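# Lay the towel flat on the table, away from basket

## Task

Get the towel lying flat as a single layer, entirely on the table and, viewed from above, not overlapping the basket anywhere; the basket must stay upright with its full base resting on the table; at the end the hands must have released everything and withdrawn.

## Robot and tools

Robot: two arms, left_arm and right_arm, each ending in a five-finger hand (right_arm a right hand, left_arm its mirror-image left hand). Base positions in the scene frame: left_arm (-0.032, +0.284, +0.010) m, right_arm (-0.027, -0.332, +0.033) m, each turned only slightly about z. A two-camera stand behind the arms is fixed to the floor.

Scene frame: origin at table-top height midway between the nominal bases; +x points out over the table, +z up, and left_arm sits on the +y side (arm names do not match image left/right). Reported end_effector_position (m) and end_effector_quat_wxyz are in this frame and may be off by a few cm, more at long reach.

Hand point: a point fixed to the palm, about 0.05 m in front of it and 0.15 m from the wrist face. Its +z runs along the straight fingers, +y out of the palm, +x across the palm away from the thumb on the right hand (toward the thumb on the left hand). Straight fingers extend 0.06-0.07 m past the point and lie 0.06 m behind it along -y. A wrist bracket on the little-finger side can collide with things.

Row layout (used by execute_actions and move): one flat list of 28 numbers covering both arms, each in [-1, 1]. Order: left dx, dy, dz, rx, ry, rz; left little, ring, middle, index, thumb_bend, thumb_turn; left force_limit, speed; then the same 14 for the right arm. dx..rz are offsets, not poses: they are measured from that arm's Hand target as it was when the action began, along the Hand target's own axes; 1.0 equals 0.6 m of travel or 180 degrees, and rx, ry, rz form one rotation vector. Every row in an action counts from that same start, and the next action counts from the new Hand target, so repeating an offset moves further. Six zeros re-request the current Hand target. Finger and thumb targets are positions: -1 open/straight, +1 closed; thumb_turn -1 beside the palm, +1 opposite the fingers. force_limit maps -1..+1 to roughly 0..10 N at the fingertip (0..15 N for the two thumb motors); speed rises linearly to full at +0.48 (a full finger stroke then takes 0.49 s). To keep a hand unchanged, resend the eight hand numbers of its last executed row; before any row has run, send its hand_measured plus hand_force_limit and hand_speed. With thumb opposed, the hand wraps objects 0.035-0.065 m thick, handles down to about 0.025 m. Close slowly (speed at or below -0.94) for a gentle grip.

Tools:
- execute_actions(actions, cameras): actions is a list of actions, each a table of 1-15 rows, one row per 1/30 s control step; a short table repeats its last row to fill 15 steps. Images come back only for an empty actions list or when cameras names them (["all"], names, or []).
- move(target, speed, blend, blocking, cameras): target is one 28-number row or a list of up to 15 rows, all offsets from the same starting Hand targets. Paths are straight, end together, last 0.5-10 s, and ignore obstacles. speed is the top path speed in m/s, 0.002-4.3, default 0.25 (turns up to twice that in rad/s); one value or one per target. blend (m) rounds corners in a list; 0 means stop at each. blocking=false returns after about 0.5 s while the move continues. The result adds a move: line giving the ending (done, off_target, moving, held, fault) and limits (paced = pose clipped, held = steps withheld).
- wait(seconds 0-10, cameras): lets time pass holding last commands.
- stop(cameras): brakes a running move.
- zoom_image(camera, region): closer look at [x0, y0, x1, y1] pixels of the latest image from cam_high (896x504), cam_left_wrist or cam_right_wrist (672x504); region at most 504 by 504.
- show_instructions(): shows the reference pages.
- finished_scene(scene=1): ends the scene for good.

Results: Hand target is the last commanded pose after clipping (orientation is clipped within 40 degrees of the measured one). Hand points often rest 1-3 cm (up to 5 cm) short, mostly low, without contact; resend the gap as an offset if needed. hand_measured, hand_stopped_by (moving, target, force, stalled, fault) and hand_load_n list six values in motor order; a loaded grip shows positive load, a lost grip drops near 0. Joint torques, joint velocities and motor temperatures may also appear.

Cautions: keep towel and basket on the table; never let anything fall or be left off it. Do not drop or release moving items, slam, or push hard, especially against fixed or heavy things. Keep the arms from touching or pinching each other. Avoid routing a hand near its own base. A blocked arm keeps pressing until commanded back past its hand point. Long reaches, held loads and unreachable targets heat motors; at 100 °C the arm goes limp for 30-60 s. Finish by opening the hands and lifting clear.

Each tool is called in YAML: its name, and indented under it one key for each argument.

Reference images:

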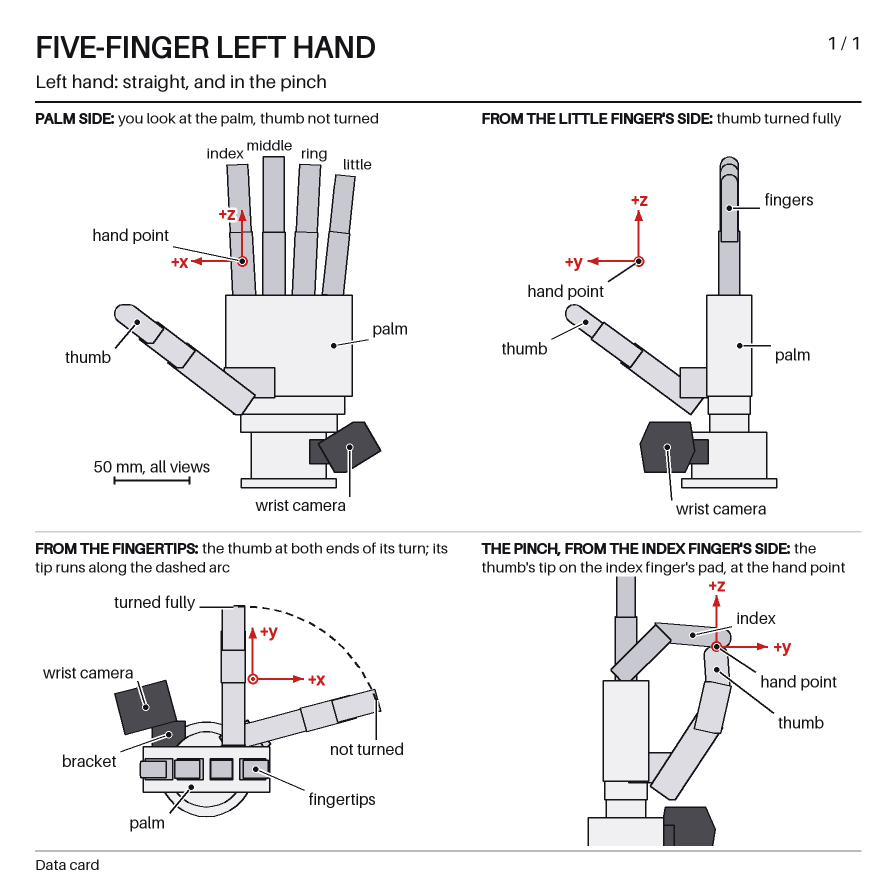

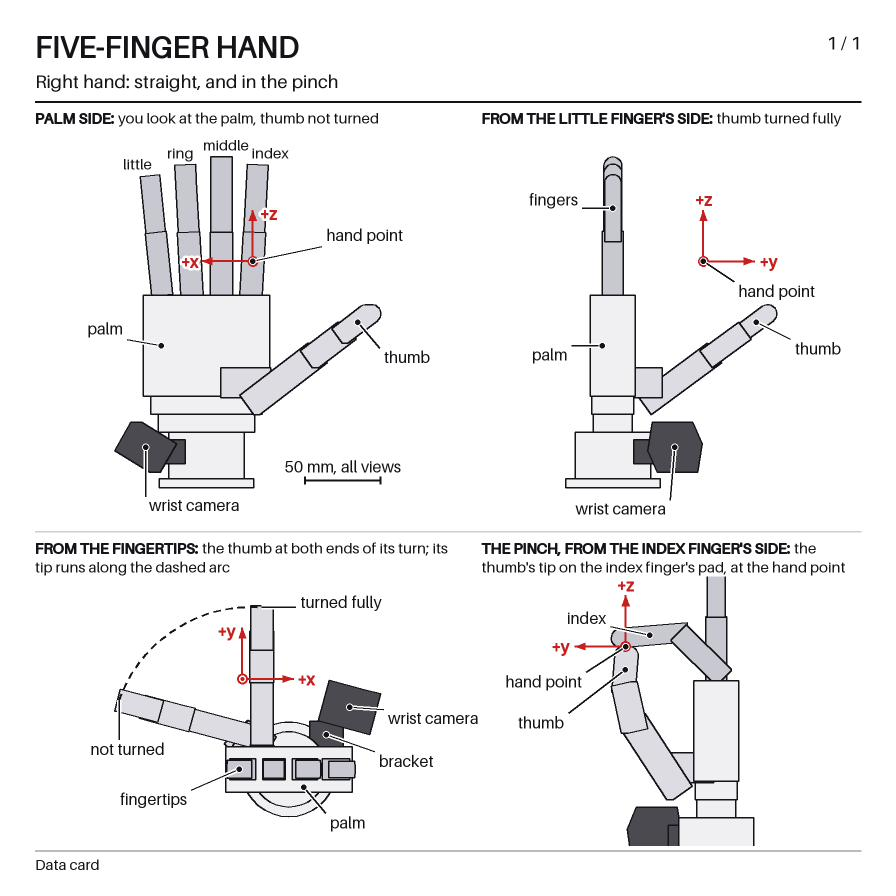

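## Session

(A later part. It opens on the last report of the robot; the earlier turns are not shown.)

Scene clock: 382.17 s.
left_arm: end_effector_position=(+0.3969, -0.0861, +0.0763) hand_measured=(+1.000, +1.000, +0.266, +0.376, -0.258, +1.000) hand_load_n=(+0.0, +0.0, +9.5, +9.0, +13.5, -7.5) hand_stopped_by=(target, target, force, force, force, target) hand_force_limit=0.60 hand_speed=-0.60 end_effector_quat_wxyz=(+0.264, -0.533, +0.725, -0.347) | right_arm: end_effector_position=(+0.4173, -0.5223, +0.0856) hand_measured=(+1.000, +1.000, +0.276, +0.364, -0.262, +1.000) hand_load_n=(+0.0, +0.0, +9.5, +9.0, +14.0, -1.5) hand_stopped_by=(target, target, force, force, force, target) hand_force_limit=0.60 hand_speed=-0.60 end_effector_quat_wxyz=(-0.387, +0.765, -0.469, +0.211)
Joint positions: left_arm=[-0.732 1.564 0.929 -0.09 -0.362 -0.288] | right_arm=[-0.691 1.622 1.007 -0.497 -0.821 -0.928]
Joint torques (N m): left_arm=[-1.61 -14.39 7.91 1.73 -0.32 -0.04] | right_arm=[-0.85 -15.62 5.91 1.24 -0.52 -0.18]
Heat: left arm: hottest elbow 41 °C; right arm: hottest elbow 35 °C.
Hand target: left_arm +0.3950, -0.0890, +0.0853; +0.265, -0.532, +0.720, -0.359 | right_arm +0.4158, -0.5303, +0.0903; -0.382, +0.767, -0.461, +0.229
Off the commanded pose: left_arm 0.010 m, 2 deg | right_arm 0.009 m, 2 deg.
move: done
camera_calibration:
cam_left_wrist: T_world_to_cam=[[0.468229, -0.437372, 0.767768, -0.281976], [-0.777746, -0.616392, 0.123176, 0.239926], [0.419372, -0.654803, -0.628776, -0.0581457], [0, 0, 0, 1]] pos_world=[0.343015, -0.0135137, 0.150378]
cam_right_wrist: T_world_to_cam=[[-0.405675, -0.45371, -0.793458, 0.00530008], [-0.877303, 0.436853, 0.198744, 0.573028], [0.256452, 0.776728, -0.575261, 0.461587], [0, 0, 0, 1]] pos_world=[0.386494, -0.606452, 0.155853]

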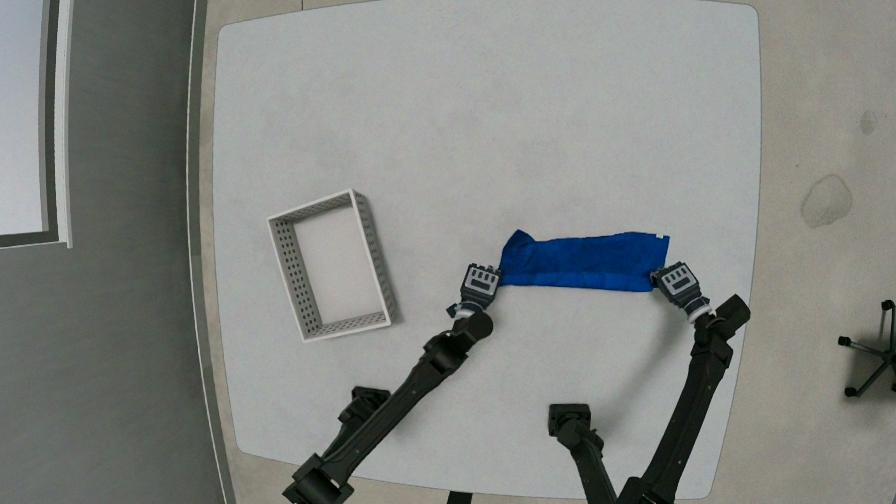

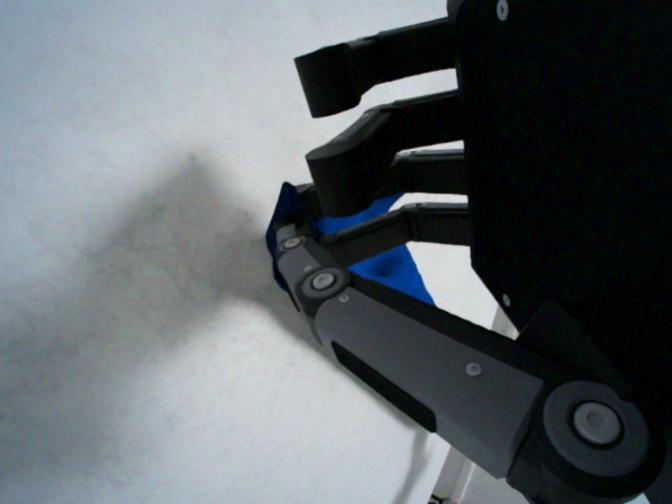

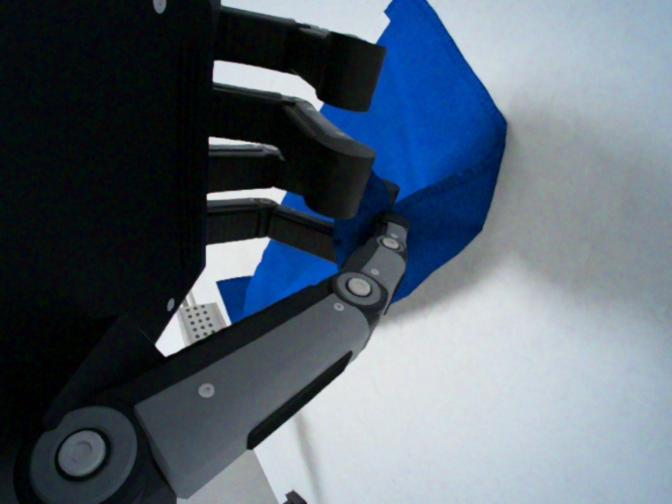

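move:
  target: [0.0316,0.1155,-0.0426,0,0,0,1,1,0.6,0.6,0.2,1,0.6,-0.6,-0.0509,0.1108,-0.0362,0,0,0,1,1,0.6,0.6,0.2,1,0.6,-0.6]
  speed: 0.1
  cameras: ["all"]

zoom_image:
  camera: "cam_high"
  region: [480, 160, 720, 360]

Scene clock: 383.90 s.
left_arm: end_effector_position=(+0.3326, -0.0858, +0.0379) hand_measured=(+1.000, +1.000, +0.266, +0.376, -0.258, +1.000) hand_load_n=(+0.0, +0.0, +9.5, +9.0, +13.5, -7.5) hand_stopped_by=(target, target, force, force, force, target) hand_force_limit=0.60 hand_speed=-0.60 end_effector_quat_wxyz=(+0.265, -0.533, +0.725, -0.347) | right_arm: end_effector_position=(+0.3521, -0.5227, +0.0471) hand_measured=(+1.000, +1.000, +0.276, +0.364, -0.262, +1.000) hand_load_n=(+0.0, +0.0, +9.0, +9.0, +14.0, -1.5) hand_stopped_by=(target, target, force, force, force, target) hand_force_limit=0.60 hand_speed=-0.60 end_effector_quat_wxyz=(-0.388, +0.765, -0.469, +0.212)
Joint positions: left_arm=[-0.842 1.536 0.769 0.013 -0.447 -0.368] | right_arm=[-0.792 1.592 0.847 -0.469 -0.864 -1.065]
Joint torques (N m): left_arm=[-1.96 -12.92 7.01 1.65 -0.38 -0.03] | right_arm=[-0.85 -13.98 5.18 1.07 -0.54 -0.19]
Heat: left arm: hottest elbow 41 °C; right arm: hottest elbow 34 °C.
Hand target: left_arm +0.3300, -0.0889, +0.0454; +0.265, -0.532, +0.720, -0.359 | right_arm +0.3508, -0.5300, +0.0504; -0.382, +0.767, -0.461, +0.229
Off the commanded pose: left_arm 0.008 m, 1 deg | right_arm 0.008 m, 2 deg.
move: done
camera_calibration:
cam_left_wrist: T_world_to_cam=[[0.466395, -0.437494, 0.768814, -0.221732], [-0.777223, -0.617675, 0.120008, 0.194682], [0.422374, -0.653511, -0.628111, -0.0560948], [0, 0, 0, 1]] pos_world=[0.278419, -0.0134145, 0.111873]
cam_right_wrist: T_world_to_cam=[[-0.403563, -0.451926, -0.79555, -0.0516335], [-0.877698, 0.436804, 0.197101, 0.523913], [0.258424, 0.777795, -0.572933, 0.456255], [0, 0, 0, 1]] pos_world=[0.321092, -0.607055, 0.117063]

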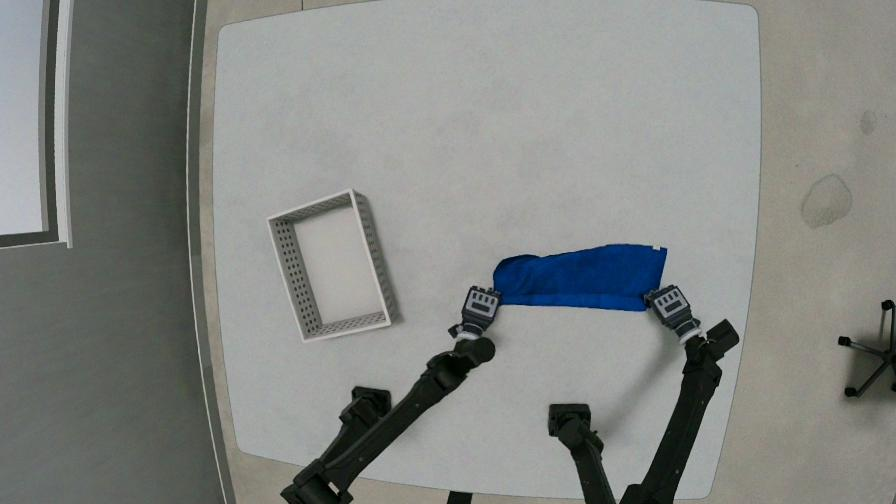

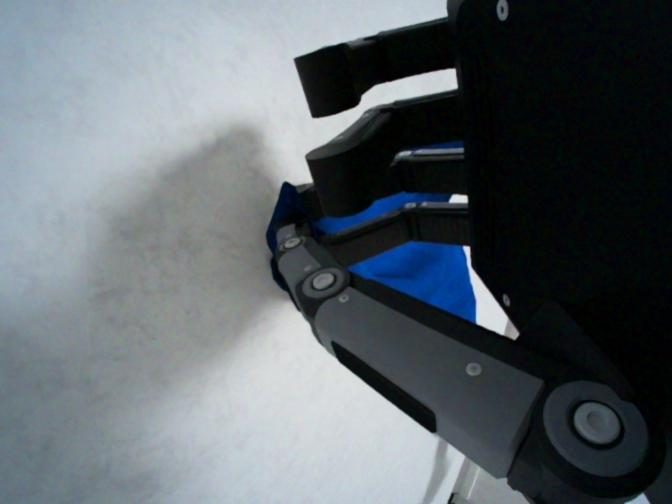

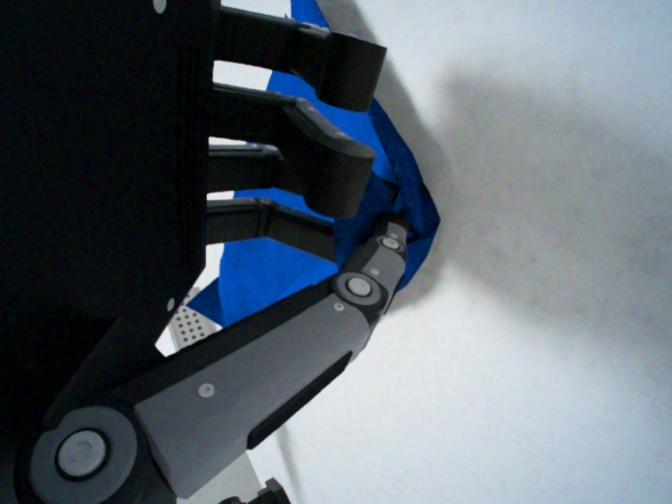

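Scaled by 2.100 from the camera's 896x504 image, which has a finer 1280x720 frame.

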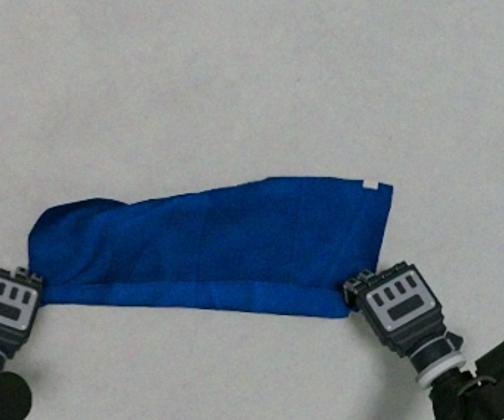

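move:
  target:
    - [0,-0.2662,-0.2006,0,0,0,1,1,0.6,0.6,0.2,1,0.6,-0.6,0,-0.2663,-0.2007,0,0,0,1,1,0.6,0.6,0.2,1,0.6,-0.6]
    - [-0.1314,-0.7114,0.0026,0,0,0,1,1,0.6,0.6,0.2,1,0.6,-0.6,0.2115,-0.6918,-0.0243,0,0,0,1,1,0.6,0.6,0.2,1,0.6,-0.6]
  speed: 0.2
  blend: [0.05,0]
  cameras: ["all"]

zoom_image:
  camera: "cam_left_wrist"
  region: [60, 150, 400, 420]

Scene clock: 388.03 s.
left_arm: end_effector_position=(+0.5845, -0.0910, +0.3815) hand_measured=(+1.000, +1.000, +0.266, +0.376, -0.258, +1.000) hand_load_n=(+0.0, +0.0, +10.0, +9.0, +13.5, -7.5) hand_stopped_by=(target, target, force, force, force, target) hand_force_limit=0.60 hand_speed=-0.60 end_effector_quat_wxyz=(+0.259, -0.533, +0.721, -0.360) | right_arm: end_effector_position=(+0.6102, -0.5259, +0.3855) hand_measured=(+1.000, +1.000, +0.276, +0.364, -0.262, +1.000) hand_load_n=(+0.0, +0.0, +9.5, +9.0, +14.0, -1.5) hand_stopped_by=(target, target, force, force, force, target) hand_force_limit=0.60 hand_speed=-0.60 end_effector_quat_wxyz=(-0.384, +0.766, -0.465, +0.223)
Joint positions: left_arm=[-0.517 1.794 2.053 -0.924 -0.182 -0.155] | right_arm=[-0.501 1.888 2.175 -1.218 -0.716 -0.702]
Joint torques (N m): left_arm=[-0.26 -15.62 14.94 0.76 -0.16 0.13] | right_arm=[0.5 -17.9 12.66 0.4 -0.19 -0.02]
Heat: left arm: hottest elbow 41 °C; right arm: hottest elbow 35 °C.
Hand target: left_arm +0.5999, -0.0893, +0.3851; +0.265, -0.532, +0.720, -0.359 | right_arm +0.6211, -0.5304, +0.3903; -0.382, +0.767, -0.461, +0.229
Off the commanded pose: left_arm 0.016 m, 1 deg | right_arm 0.013 m, 1 deg.
move: off_target (left_arm, right_arm)
camera_calibration:
cam_left_wrist: T_world_to_cam=[[0.459278, -0.418647, 0.783453, -0.605352], [-0.782024, -0.608874, 0.133082, 0.344675], [0.42131, -0.673801, -0.607034, 0.0407267], [0, 0, 0, 1]] pos_world=[0.530411, -0.0161228, 0.453117]
cam_right_wrist: T_world_to_cam=[[-0.393348, -0.465001, -0.793127, 0.306308], [-0.878911, 0.443342, 0.175966, 0.697496], [0.269802, 0.766304, -0.583082, 0.576859], [0, 0, 0, 1]] pos_world=[0.577885, -0.608845, 0.456562]

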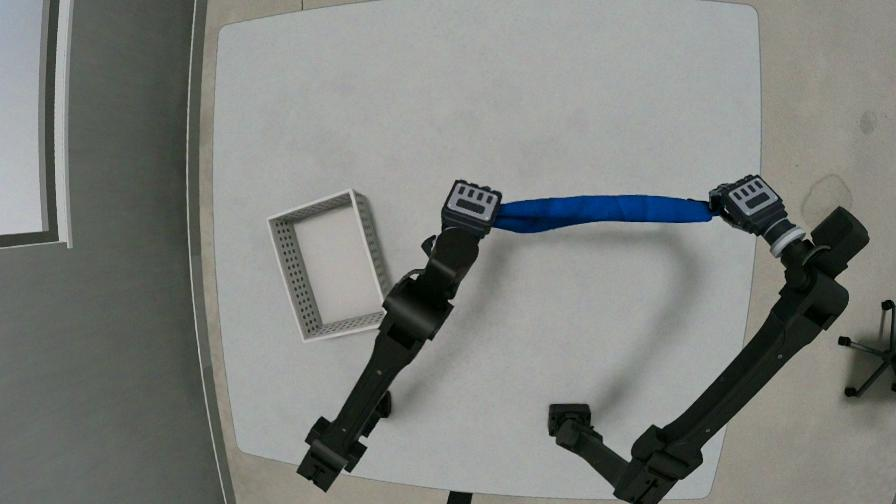

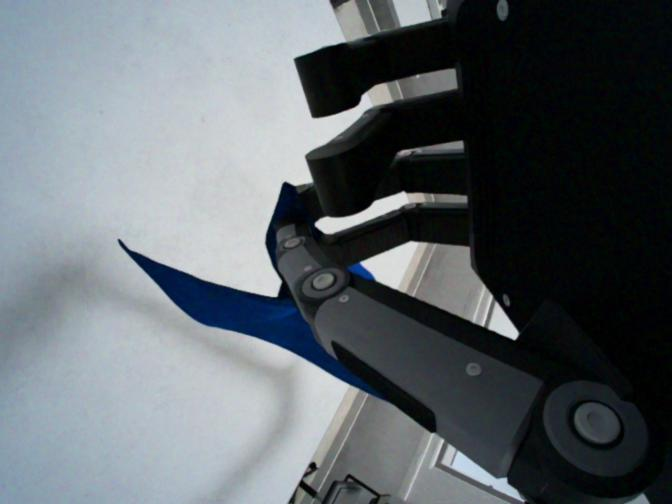

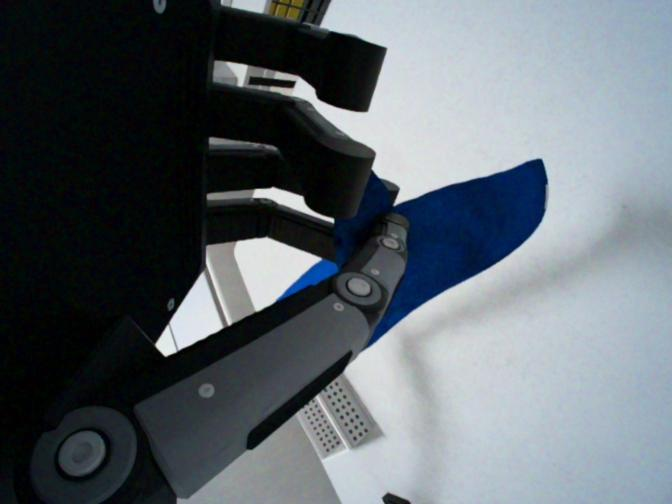

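Scaled by 1.482 from the camera's 672x504 image, which has a finer 960x720 frame.

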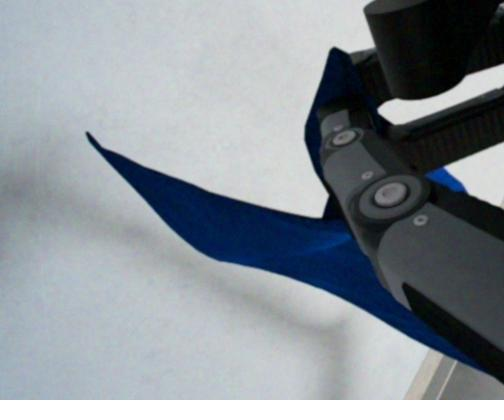

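move:
  target:
    - [-0.0584,0.0513,0.2781,0,0,0,1,1,0.6,0.6,0.2,1,0.6,-0.6,0.094,0.0603,0.2662,0,0,0,1,1,0.6,0.6,0.2,1,0.6,-0.6]
    - [-0.0584,0.1245,0.3332,0,0,0,1,1,0.6,0.6,0.2,1,0.6,-0.6,0.094,0.1335,0.3214,0,0,0,1,1,0.6,0.6,0.2,1,0.6,-0.6]
    - [-0.0097,0.2270,0.2111,0,0,0,1,1,0.6,0.6,0.2,1,0.6,-0.6,0.0157,0.2287,0.2091,0,0,0,1,1,0.6,0.6,0.2,1,0.6,-0.6]
    - [0.0292,0.3437,0.1392,0,0,0,1,1,0.6,0.6,0.2,1,0.6,-0.6,-0.0470,0.3394,0.1453,0,0,0,1,1,0.6,0.6,0.2,1,0.6,-0.6]
    - [0.0681,0.4803,0.0826,0,0,0,1,1,0.6,0.6,0.2,1,0.6,-0.6,-0.1097,0.4701,0.0966,0,0,0,1,1,0.6,0.6,0.2,1,0.6,-0.6]
    - [0.0973,0.5911,0.0464,0,0,0,1,1,0.6,0.6,0.2,1,0.6,-0.6,-0.1567,0.5765,0.0663,0,0,0,1,1,0.6,0.6,0.2,1,0.6,-0.6]
  speed: 0.12
  blend: [0.02,0.01,0.02,0.02,0.02,0]
  cameras: ["all"]

zoom_image:
  camera: "cam_high"
  region: [480, 130, 720, 330]

Scene clock: 394.07 s.
left_arm: end_effector_position=(+0.4019, -0.0861, +0.0764) hand_measured=(+1.000, +1.000, +0.266, +0.376, -0.258, +1.000) hand_load_n=(+0.0, +0.0, +9.5, +9.0, +13.5, -7.5) hand_stopped_by=(target, target, force, force, force, target) hand_force_limit=0.60 hand_speed=-0.60 end_effector_quat_wxyz=(+0.263, -0.533, +0.725, -0.347) | right_arm: end_effector_position=(+0.4223, -0.5222, +0.0856) hand_measured=(+1.000, +1.000, +0.276, +0.364, -0.262, +1.000) hand_load_n=(+0.0, +0.0, +9.0, +9.0, +14.5, -1.0) hand_stopped_by=(target, target, force, force, force, target) hand_force_limit=0.60 hand_speed=-0.60 end_effector_quat_wxyz=(-0.387, +0.765, -0.469, +0.211)
Joint positions: left_arm=[-0.724 1.572 0.939 -0.09 -0.356 -0.283] | right_arm=[-0.684 1.631 1.017 -0.492 -0.818 -0.919]
Joint torques (N m): left_arm=[-1.79 -14.51 7.87 1.74 -0.35 -0.03] | right_arm=[-0.91 -15.85 5.93 1.24 -0.51 -0.17]
Heat: left arm: hottest elbow 41 °C; right arm: hottest elbow 35 °C.
Hand target: left_arm +0.4000, -0.0889, +0.0851; +0.265, -0.532, +0.720, -0.359 | right_arm +0.4208, -0.5302, +0.0903; -0.382, +0.767, -0.461, +0.229
Off the commanded pose: left_arm 0.010 m, 2 deg | right_arm 0.009 m, 2 deg.
move: done
camera_calibration:
cam_left_wrist: T_world_to_cam=[[0.468274, -0.437268, 0.7678, -0.284336], [-0.777882, -0.616151, 0.12352, 0.243813], [0.419069, -0.655099, -0.62867, -0.0601564], [0, 0, 0, 1]] pos_world=[0.348015, -0.0135136, 0.150379]
cam_right_wrist: T_world_to_cam=[[-0.405596, -0.453858, -0.793413, 0.00716746], [-0.877371, 0.436743, 0.198685, 0.57736], [0.256343, 0.776704, -0.575343, 0.46021], [0, 0, 0, 1]] pos_world=[0.391494, -0.606352, 0.155753]

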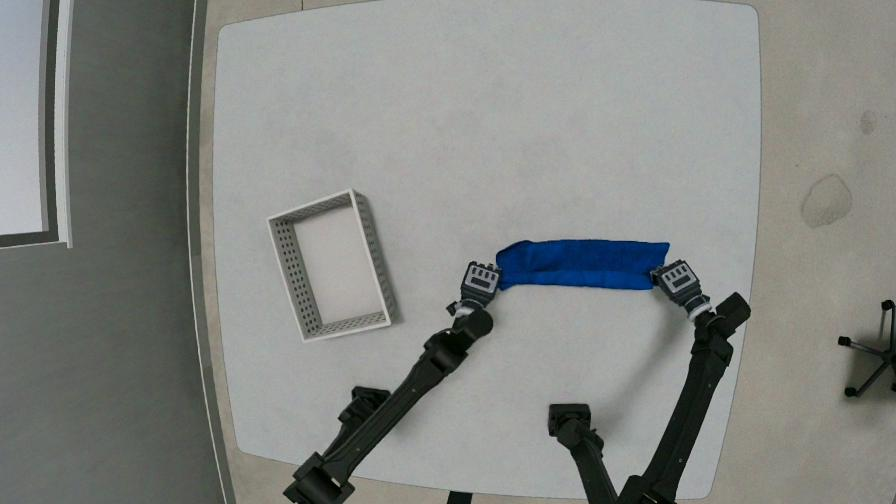

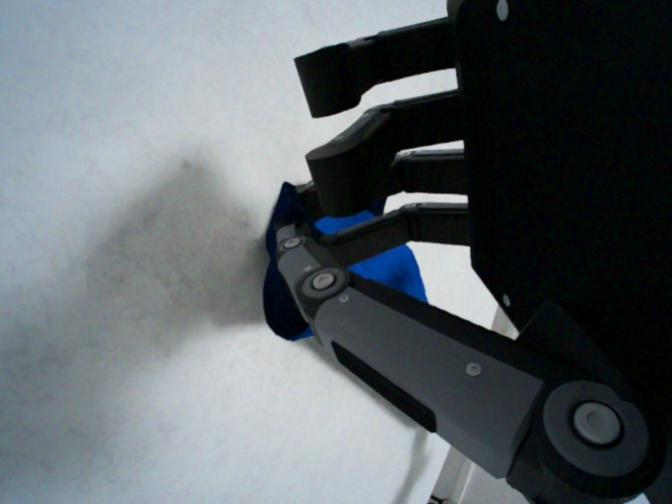

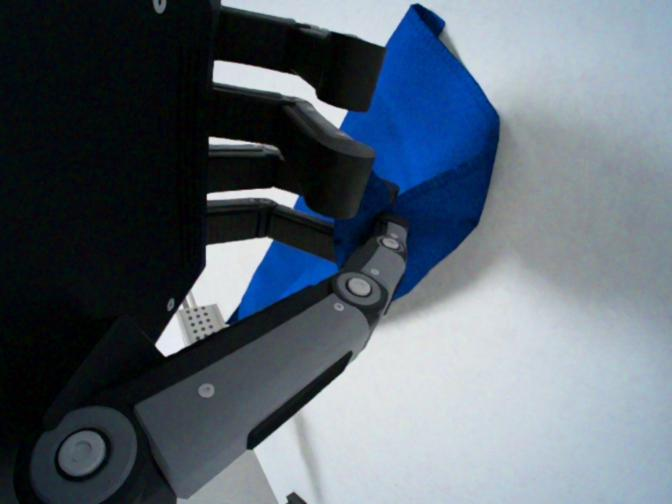

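Scaled by 2.100 from the camera's 896x504 image, which has a finer 1280x720 frame.

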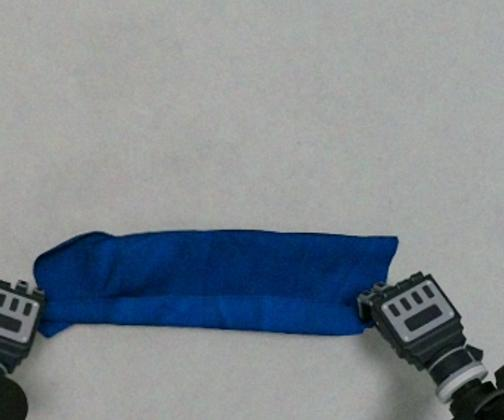

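move:
  target:
    - [0,-0.2662,-0.2006,0,0,0,1,1,0.6,0.6,0.2,1,0.6,-0.6,0,-0.2663,-0.2007,0,0,0,1,1,0.6,0.6,0.2,1,0.6,-0.6]
    - [-0.0973,-0.6177,-0.0665,0,0,0,1,1,0.6,0.6,0.2,1,0.6,-0.6,0.1567,-0.6031,-0.0864,0,0,0,1,1,0.6,0.6,0.2,1,0.6,-0.6]
    - [-0.0973,-0.5112,0.0138,0,0,0,1,1,0.6,0.6,0.2,1,0.6,-0.6,0.1567,-0.4966,-0.0061,0,0,0,1,1,0.6,0.6,0.2,1,0.6,-0.6]
    - [-0.0973,-0.6177,-0.0665,0,0,0,1,1,0.6,0.6,0.2,1,0.6,-0.6,0.1567,-0.6031,-0.0864,0,0,0,1,1,0.6,0.6,0.2,1,0.6,-0.6]
    - [-0.0973,-0.5112,0.0138,0,0,0,1,1,0.6,0.6,0.2,1,0.6,-0.6,0.1567,-0.4966,-0.0061,0,0,0,1,1,0.6,0.6,0.2,1,0.6,-0.6]
    - [-0.0973,-0.6177,-0.0665,0,0,0,1,1,0.6,0.6,0.2,1,0.6,-0.6,0.1567,-0.6031,-0.0864,0,0,0,1,1,0.6,0.6,0.2,1,0.6,-0.6]
    - [-0.0973,-0.5112,0.0138,0,0,0,1,1,0.6,0.6,0.2,1,0.6,-0.6,0.1567,-0.4966,-0.0061,0,0,0,1,1,0.6,0.6,0.2,1,0.6,-0.6]
    - [-0.0973,-0.5911,-0.0464,0,0,0,1,1,0.6,0.6,0.2,1,0.6,-0.6,0.1567,-0.5765,-0.0663,0,0,0,1,1,0.6,0.6,0.2,1,0.6,-0.6]
  speed: [0.2,0.2,1.2,0.6,1.2,0.6,1.2,0.2]
  blend: [0.05,0.01,0.005,0.01,0.005,0.01,0.005,0]
  cameras: ["all"]

zoom_image:
  camera: "cam_right_wrist"
  region: [400, 120, 640, 300]

zoom_image:
  camera: "cam_left_wrist"
  region: [60, 150, 400, 420]

Scene clock: 399.97 s.
left_arm: end_effector_position=(+0.5855, -0.0915, +0.3787) hand_measured=(+1.000, +1.000, +0.266, +0.376, -0.258, +1.000) hand_load_n=(+0.0, +0.0, +9.5, +9.5, +13.5, -7.5) hand_stopped_by=(target, target, force, force, force, target) hand_force_limit=0.60 hand_speed=-0.60 end_effector_quat_wxyz=(+0.258, -0.533, +0.722, -0.358) | right_arm: end_effector_position=(+0.6103, -0.5264, +0.3842) hand_measured=(+1.000, +1.000, +0.276, +0.364, -0.262, +1.000) hand_load_n=(+0.0, +0.0, +9.5, +9.0, +14.0, -1.5) hand_stopped_by=(target, target, force, force, force, target) hand_force_limit=0.60 hand_speed=-0.60 end_effector_quat_wxyz=(-0.383, +0.766, -0.466, +0.222)
Joint positions: left_arm=[-0.517 1.799 2.054 -0.925 -0.182 -0.155] | right_arm=[-0.501 1.889 2.174 -1.219 -0.714 -0.703]
Joint torques (N m): left_arm=[-0.21 -16.15 14.86 0.87 -0.15 0.13] | right_arm=[0.5 -17.44 12.71 0.38 -0.28 -0.01]
Motor temperatures (°C): left_arm=[19 30 41 19 18 16] | right_arm=[16 24 36 21 19 17]
Heat: left arm: hottest elbow 41 °C; right arm: hottest elbow 36 °C.
Hand target: left_arm +0.5999, -0.0891, +0.3854; +0.265, -0.532, +0.720, -0.359 | right_arm +0.6210, -0.5305, +0.3903; -0.382, +0.767, -0.461, +0.229
Off the commanded pose: left_arm 0.016 m, 1 deg | right_arm 0.013 m, 1 deg.
move: off_target (left_arm, right_arm)
camera_calibration:
cam_left_wrist: T_world_to_cam=[[0.461923, -0.420667, 0.780811, -0.604651], [-0.781544, -0.609264, 0.134112, 0.344798], [0.419304, -0.672188, -0.610203, 0.0407059], [0, 0, 0, 1]] pos_world=[0.531709, -0.0169216, 0.450716]
cam_right_wrist: T_world_to_cam=[[-0.395876, -0.465567, -0.791536, 0.305643], [-0.87801, 0.444425, 0.177722, 0.697274], [0.269038, 0.765332, -0.58471, 0.576948], [0, 0, 0, 1]] pos_world=[0.577989, -0.609146, 0.455354]

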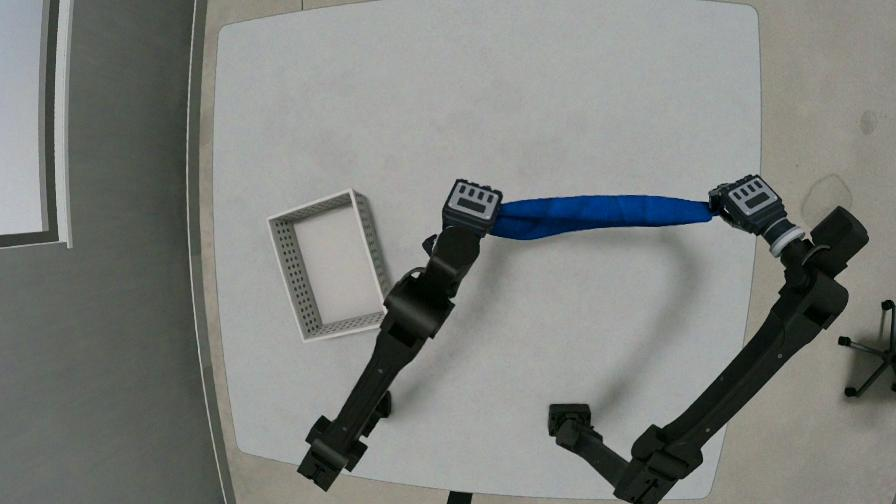

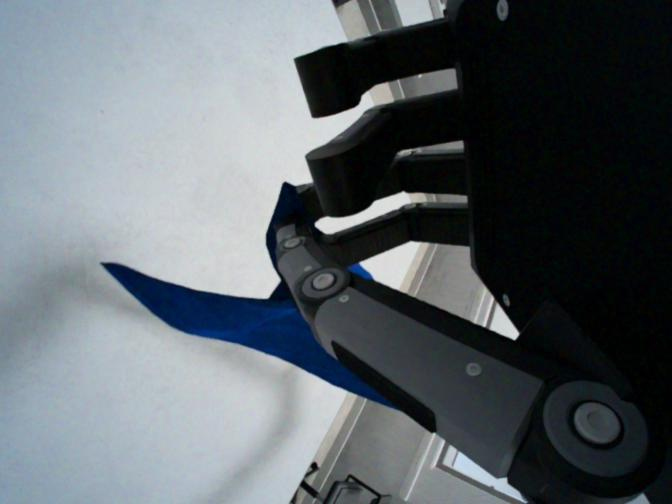

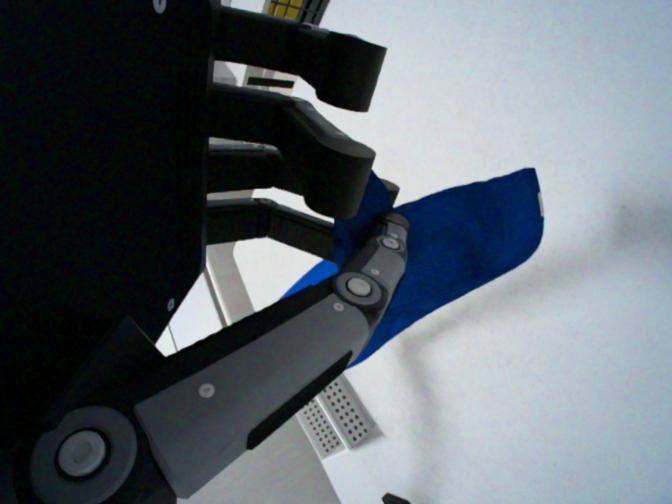

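Scaled by 2.100 from the camera's 672x504 image, which has a finer 960x720 frame.

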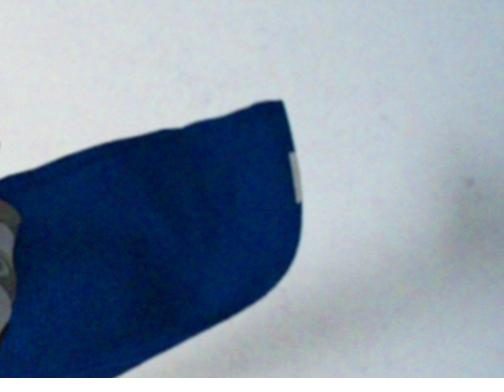

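Scaled by 1.482 from the camera's 672x504 image, which has a finer 960x720 frame.

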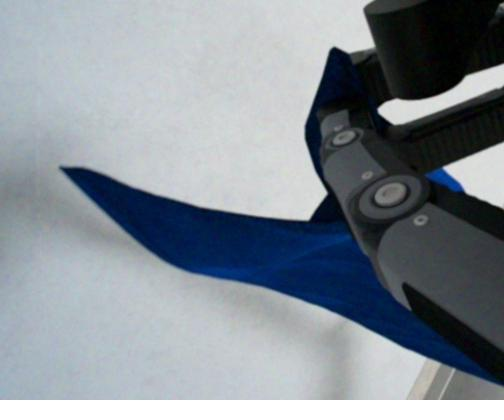

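move:
  target:
    - [-0.0584,0.0513,0.2781,0,0,0,1,1,0.6,0.6,0.2,1,0.6,-0.6,0.094,0.0603,0.2662,0,0,0,1,1,0.6,0.6,0.2,1,0.6,-0.6]
    - [-0.0584,0.0912,0.3082,0,0,0,1,1,0.6,0.6,0.2,1,0.6,-0.6,0.094,0.1002,0.2963,0,0,0,1,1,0.6,0.6,0.2,1,0.6,-0.6]
    - [-0.0341,0.1445,0.2486,0,0,0,1,1,0.6,0.6,0.2,1,0.6,-0.6,0.0548,0.1497,0.2416,0,0,0,1,1,0.6,0.6,0.2,1,0.6,-0.6]
    - [-0.0097,0.1978,0.1890,0,0,0,1,1,0.6,0.6,0.2,1,0.6,-0.6,0.0157,0.1994,0.1870,0,0,0,1,1,0.6,0.6,0.2,1,0.6,-0.6]
    - [0.0389,0.3203,0.0817,0,0,0,1,1,0.6,0.6,0.2,1,0.6,-0.6,-0.0627,0.3145,0.0897,0,0,0,1,1,0.6,0.6,0.2,1,0.6,-0.6]
    - [0.0633,0.3908,0.0352,0,0,0,1,1,0.6,0.6,0.2,1,0.6,-0.6,-0.1018,0.3814,0.0482,0,0,0,1,1,0.6,0.6,0.2,1,0.6,-0.6]
    - [0.0876,0.4707,-0.0044,0,0,0,1,1,0.6,0.6,0.2,1,0.6,-0.6,-0.1410,0.4576,0.0135,0,0,0,1,1,0.6,0.6,0.2,1,0.6,-0.6]
    - [0.1119,0.5732,-0.0269,0,0,0,1,1,0.6,0.6,0.2,1,0.6,-0.6,-0.1802,0.5565,-0.0040,0,0,0,1,1,0.6,0.6,0.2,1,0.6,-0.6]
    - [0.1241,0.6438,-0.0236,0,0,0,1,1,0.6,0.6,0.2,1,0.6,-0.6,-0.1997,0.6252,0.0018,0,0,0,1,1,0.6,0.6,0.2,1,0.6,-0.6]
  speed: 0.12
  blend: [0.015,0.01,0.02,0.02,0.02,0.02,0.02,0.02,0]
  cameras: ["all"]

zoom_image:
  camera: "cam_high"
  region: [480, 150, 720, 350]

Scene clock: 406.33 s.
left_arm: end_effector_position=(+0.3479, -0.0866, +0.0830) hand_measured=(+1.000, +1.000, +0.266, +0.376, -0.258, +1.000) hand_load_n=(+0.0, +0.0, +9.5, +9.0, +13.5, -7.5) hand_stopped_by=(target, target, force, force, force, target) hand_force_limit=0.60 hand_speed=-0.60 end_effector_quat_wxyz=(+0.265, -0.533, +0.722, -0.352) | right_arm: end_effector_position=(+0.3679, -0.5229, +0.0905) hand_measured=(+1.000, +1.000, +0.276, +0.364, -0.262, +1.000) hand_load_n=(+0.0, +0.0, +9.5, +9.5, +14.0, -1.5) hand_stopped_by=(target, target, force, force, force, target) hand_force_limit=0.60 hand_speed=-0.60 end_effector_quat_wxyz=(-0.387, +0.765, -0.467, +0.216)
Joint positions: left_arm=[-0.815 1.469 0.839 -0.106 -0.425 -0.348] | right_arm=[-0.765 1.531 0.916 -0.563 -0.854 -1.029]
Joint torques (N m): left_arm=[-1.79 -11.99 7.97 1.63 -0.38 -0.08] | right_arm=[-0.91 -13.1 5.85 1.13 -0.54 -0.17]
Heat: left arm: hottest elbow 41 °C; right arm: hottest elbow 36 °C.
Hand target: left_arm +0.3450, -0.0889, +0.0852; +0.265, -0.532, +0.720, -0.359 | right_arm +0.3658, -0.5301, +0.0903; -0.382, +0.767, -0.461, +0.229
Off the commanded pose: left_arm 0.004 m, 1 deg | right_arm 0.008 m, 2 deg.
move: done
camera_calibration:
cam_left_wrist: T_world_to_cam=[[0.46189, -0.431294, 0.775011, -0.262201], [-0.778176, -0.616321, 0.120793, 0.201082], [0.425559, -0.658888, -0.620295, -0.0369773], [0, 0, 0, 1]] pos_world=[0.293321, -0.0135184, 0.155983]
cam_right_wrist: T_world_to_cam=[[-0.398946, -0.457362, -0.794772, -0.0154541], [-0.879087, 0.43733, 0.189602, 0.530756], [0.260861, 0.774314, -0.576532, 0.474696], [0, 0, 0, 1]] pos_world=[0.336586, -0.606747, 0.160763]

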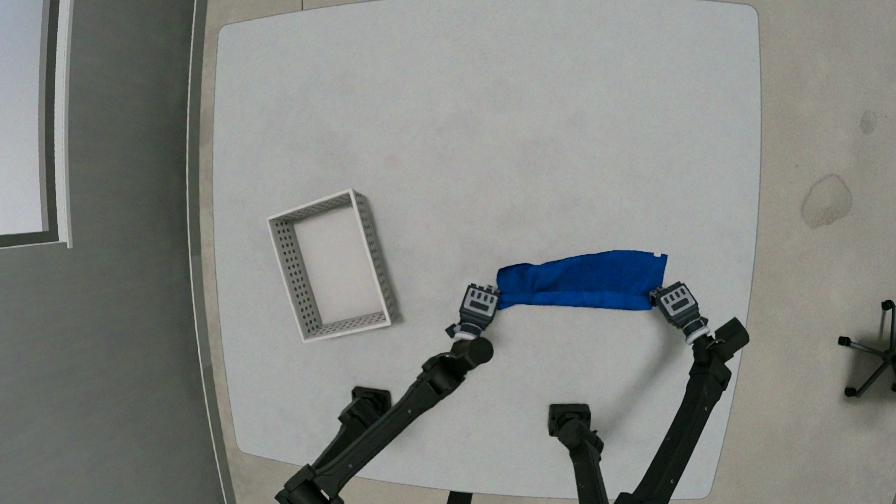

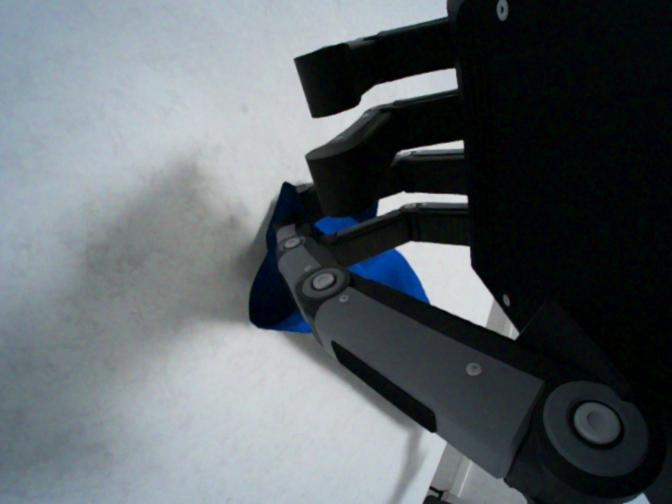

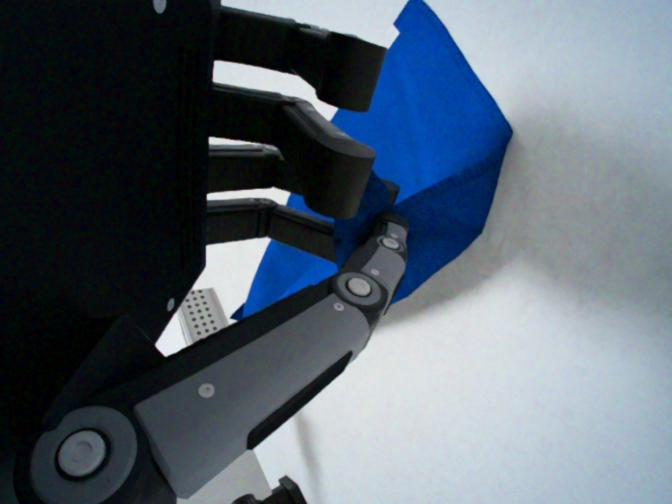

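Scaled by 2.100 from the camera's 896x504 image, which has a finer 1280x720 frame.

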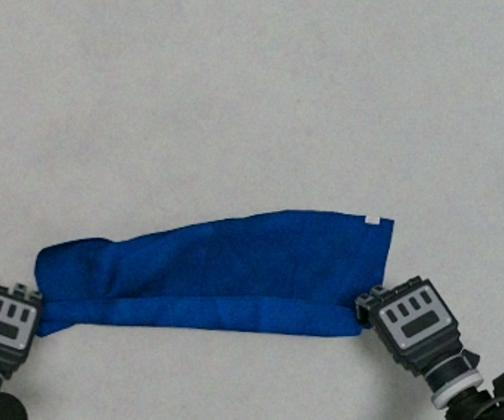

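move:
  target:
    - [0,-0.2662,-0.2006,0,0,0,1,1,0.6,0.6,0.2,1,0.6,-0.6,0,-0.2663,-0.2007,0,0,0,1,1,0.6,0.6,0.2,1,0.6,-0.6]
    - [-0.1241,-0.6704,0.0035,0,0,0,1,1,0.6,0.6,0.2,1,0.6,-0.6,0.1997,-0.6518,-0.0219,0,0,0,1,1,0.6,0.6,0.2,1,0.6,-0.6]
    - [-0.1241,-0.5639,0.0838,0,0,0,1,1,0.6,0.6,0.2,1,0.6,-0.6,0.1997,-0.5453,0.0584,0,0,0,1,1,0.6,0.6,0.2,1,0.6,-0.6]
    - [-0.1241,-0.6704,0.0035,0,0,0,1,1,0.6,0.6,0.2,1,0.6,-0.6,0.1997,-0.6518,-0.0219,0,0,0,1,1,0.6,0.6,0.2,1,0.6,-0.6]
    - [-0.1241,-0.5639,0.0838,0,0,0,1,1,0.6,0.6,0.2,1,0.6,-0.6,0.1997,-0.5453,0.0584,0,0,0,1,1,0.6,0.6,0.2,1,0.6,-0.6]
    - [-0.1241,-0.6438,0.0236,0,0,0,1,1,0.6,0.6,0.2,1,0.6,-0.6,0.1997,-0.6252,-0.0018,0,0,0,1,1,0.6,0.6,0.2,1,0.6,-0.6]
  speed: [0.2,0.2,1.2,0.6,1.2,0.2]
  blend: [0.05,0.01,0.005,0.01,0.005,0]
  cameras: ["all"]

zoom_image:
  camera: "cam_right_wrist"
  region: [400, 120, 640, 300]

zoom_image:
  camera: "cam_left_wrist"
  region: [60, 150, 400, 420]

Scene clock: 412.13 s.
left_arm: end_effector_position=(+0.5855, -0.0915, +0.3787) hand_measured=(+1.000, +1.000, +0.266, +0.376, -0.258, +1.000) hand_load_n=(+0.0, +0.0, +10.0, +9.0, +13.5, -7.5) hand_stopped_by=(target, target, force, force, force, target) hand_force_limit=0.60 hand_speed=-0.60 end_effector_quat_wxyz=(+0.258, -0.533, +0.722, -0.358) | right_arm: end_effector_position=(+0.6103, -0.5265, +0.3839) hand_measured=(+1.000, +1.000, +0.276, +0.364, -0.262, +1.000) hand_load_n=(+0.0, +0.0, +9.0, +9.0, +14.0, -1.0) hand_stopped_by=(target, target, force, force, force, target) hand_force_limit=0.60 hand_speed=-0.60 end_effector_quat_wxyz=(-0.383, +0.766, -0.466, +0.222)
Joint positions: left_arm=[-0.517 1.799 2.054 -0.925 -0.182 -0.155] | right_arm=[-0.501 1.889 2.174 -1.219 -0.714 -0.703]
Joint torques (N m): left_arm=[-0.26 -16.15 14.93 0.81 -0.15 0.13] | right_arm=[0.44 -17.96 12.72 0.39 -0.27 -0.01]
Heat: left arm: hottest elbow 42 °C; right arm: hottest elbow 37 °C.
Hand target: left_arm +0.5999, -0.0891, +0.3854; +0.265, -0.532, +0.720, -0.359 | right_arm +0.6210, -0.5306, +0.3903; -0.382, +0.767, -0.461, +0.229
Off the commanded pose: left_arm 0.016 m, 1 deg | right_arm 0.013 m, 1 deg.
move: off_target (left_arm, right_arm)
camera_calibration:
cam_left_wrist: T_world_to_cam=[[0.461923, -0.420667, 0.780811, -0.604651], [-0.781544, -0.609264, 0.134112, 0.344798], [0.419304, -0.672188, -0.610203, 0.0407059], [0, 0, 0, 1]] pos_world=[0.531709, -0.0169216, 0.450716]
cam_right_wrist: T_world_to_cam=[[-0.395659, -0.465962, -0.791412, 0.305094], [-0.878232, 0.444021, 0.177636, 0.697449], [0.268632, 0.765326, -0.584904, 0.577173], [0, 0, 0, 1]] pos_world=[0.578188, -0.609245, 0.455153]

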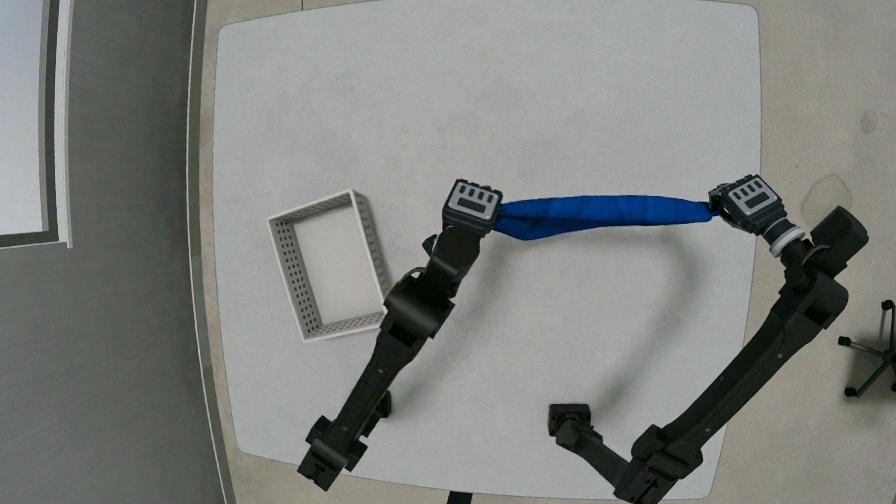

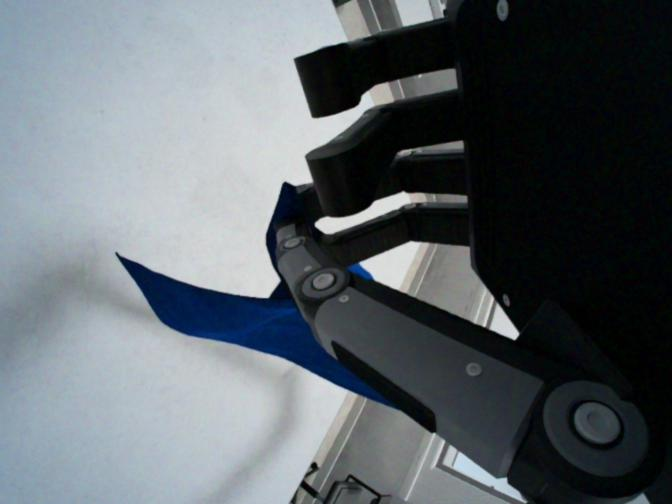

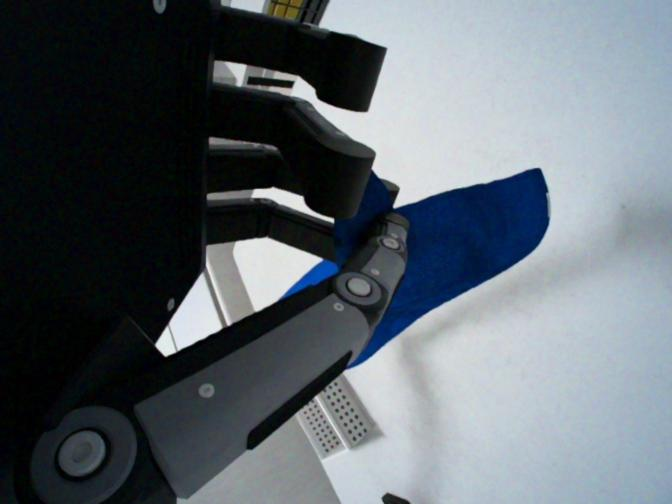

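Scaled by 2.100 from the camera's 672x504 image, which has a finer 960x720 frame.

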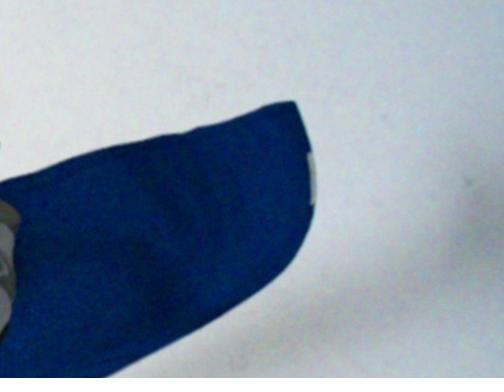

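Scaled by 1.482 from the camera's 672x504 image, which has a finer 960x720 frame.

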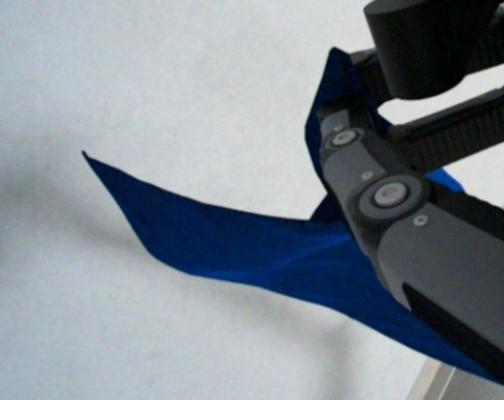

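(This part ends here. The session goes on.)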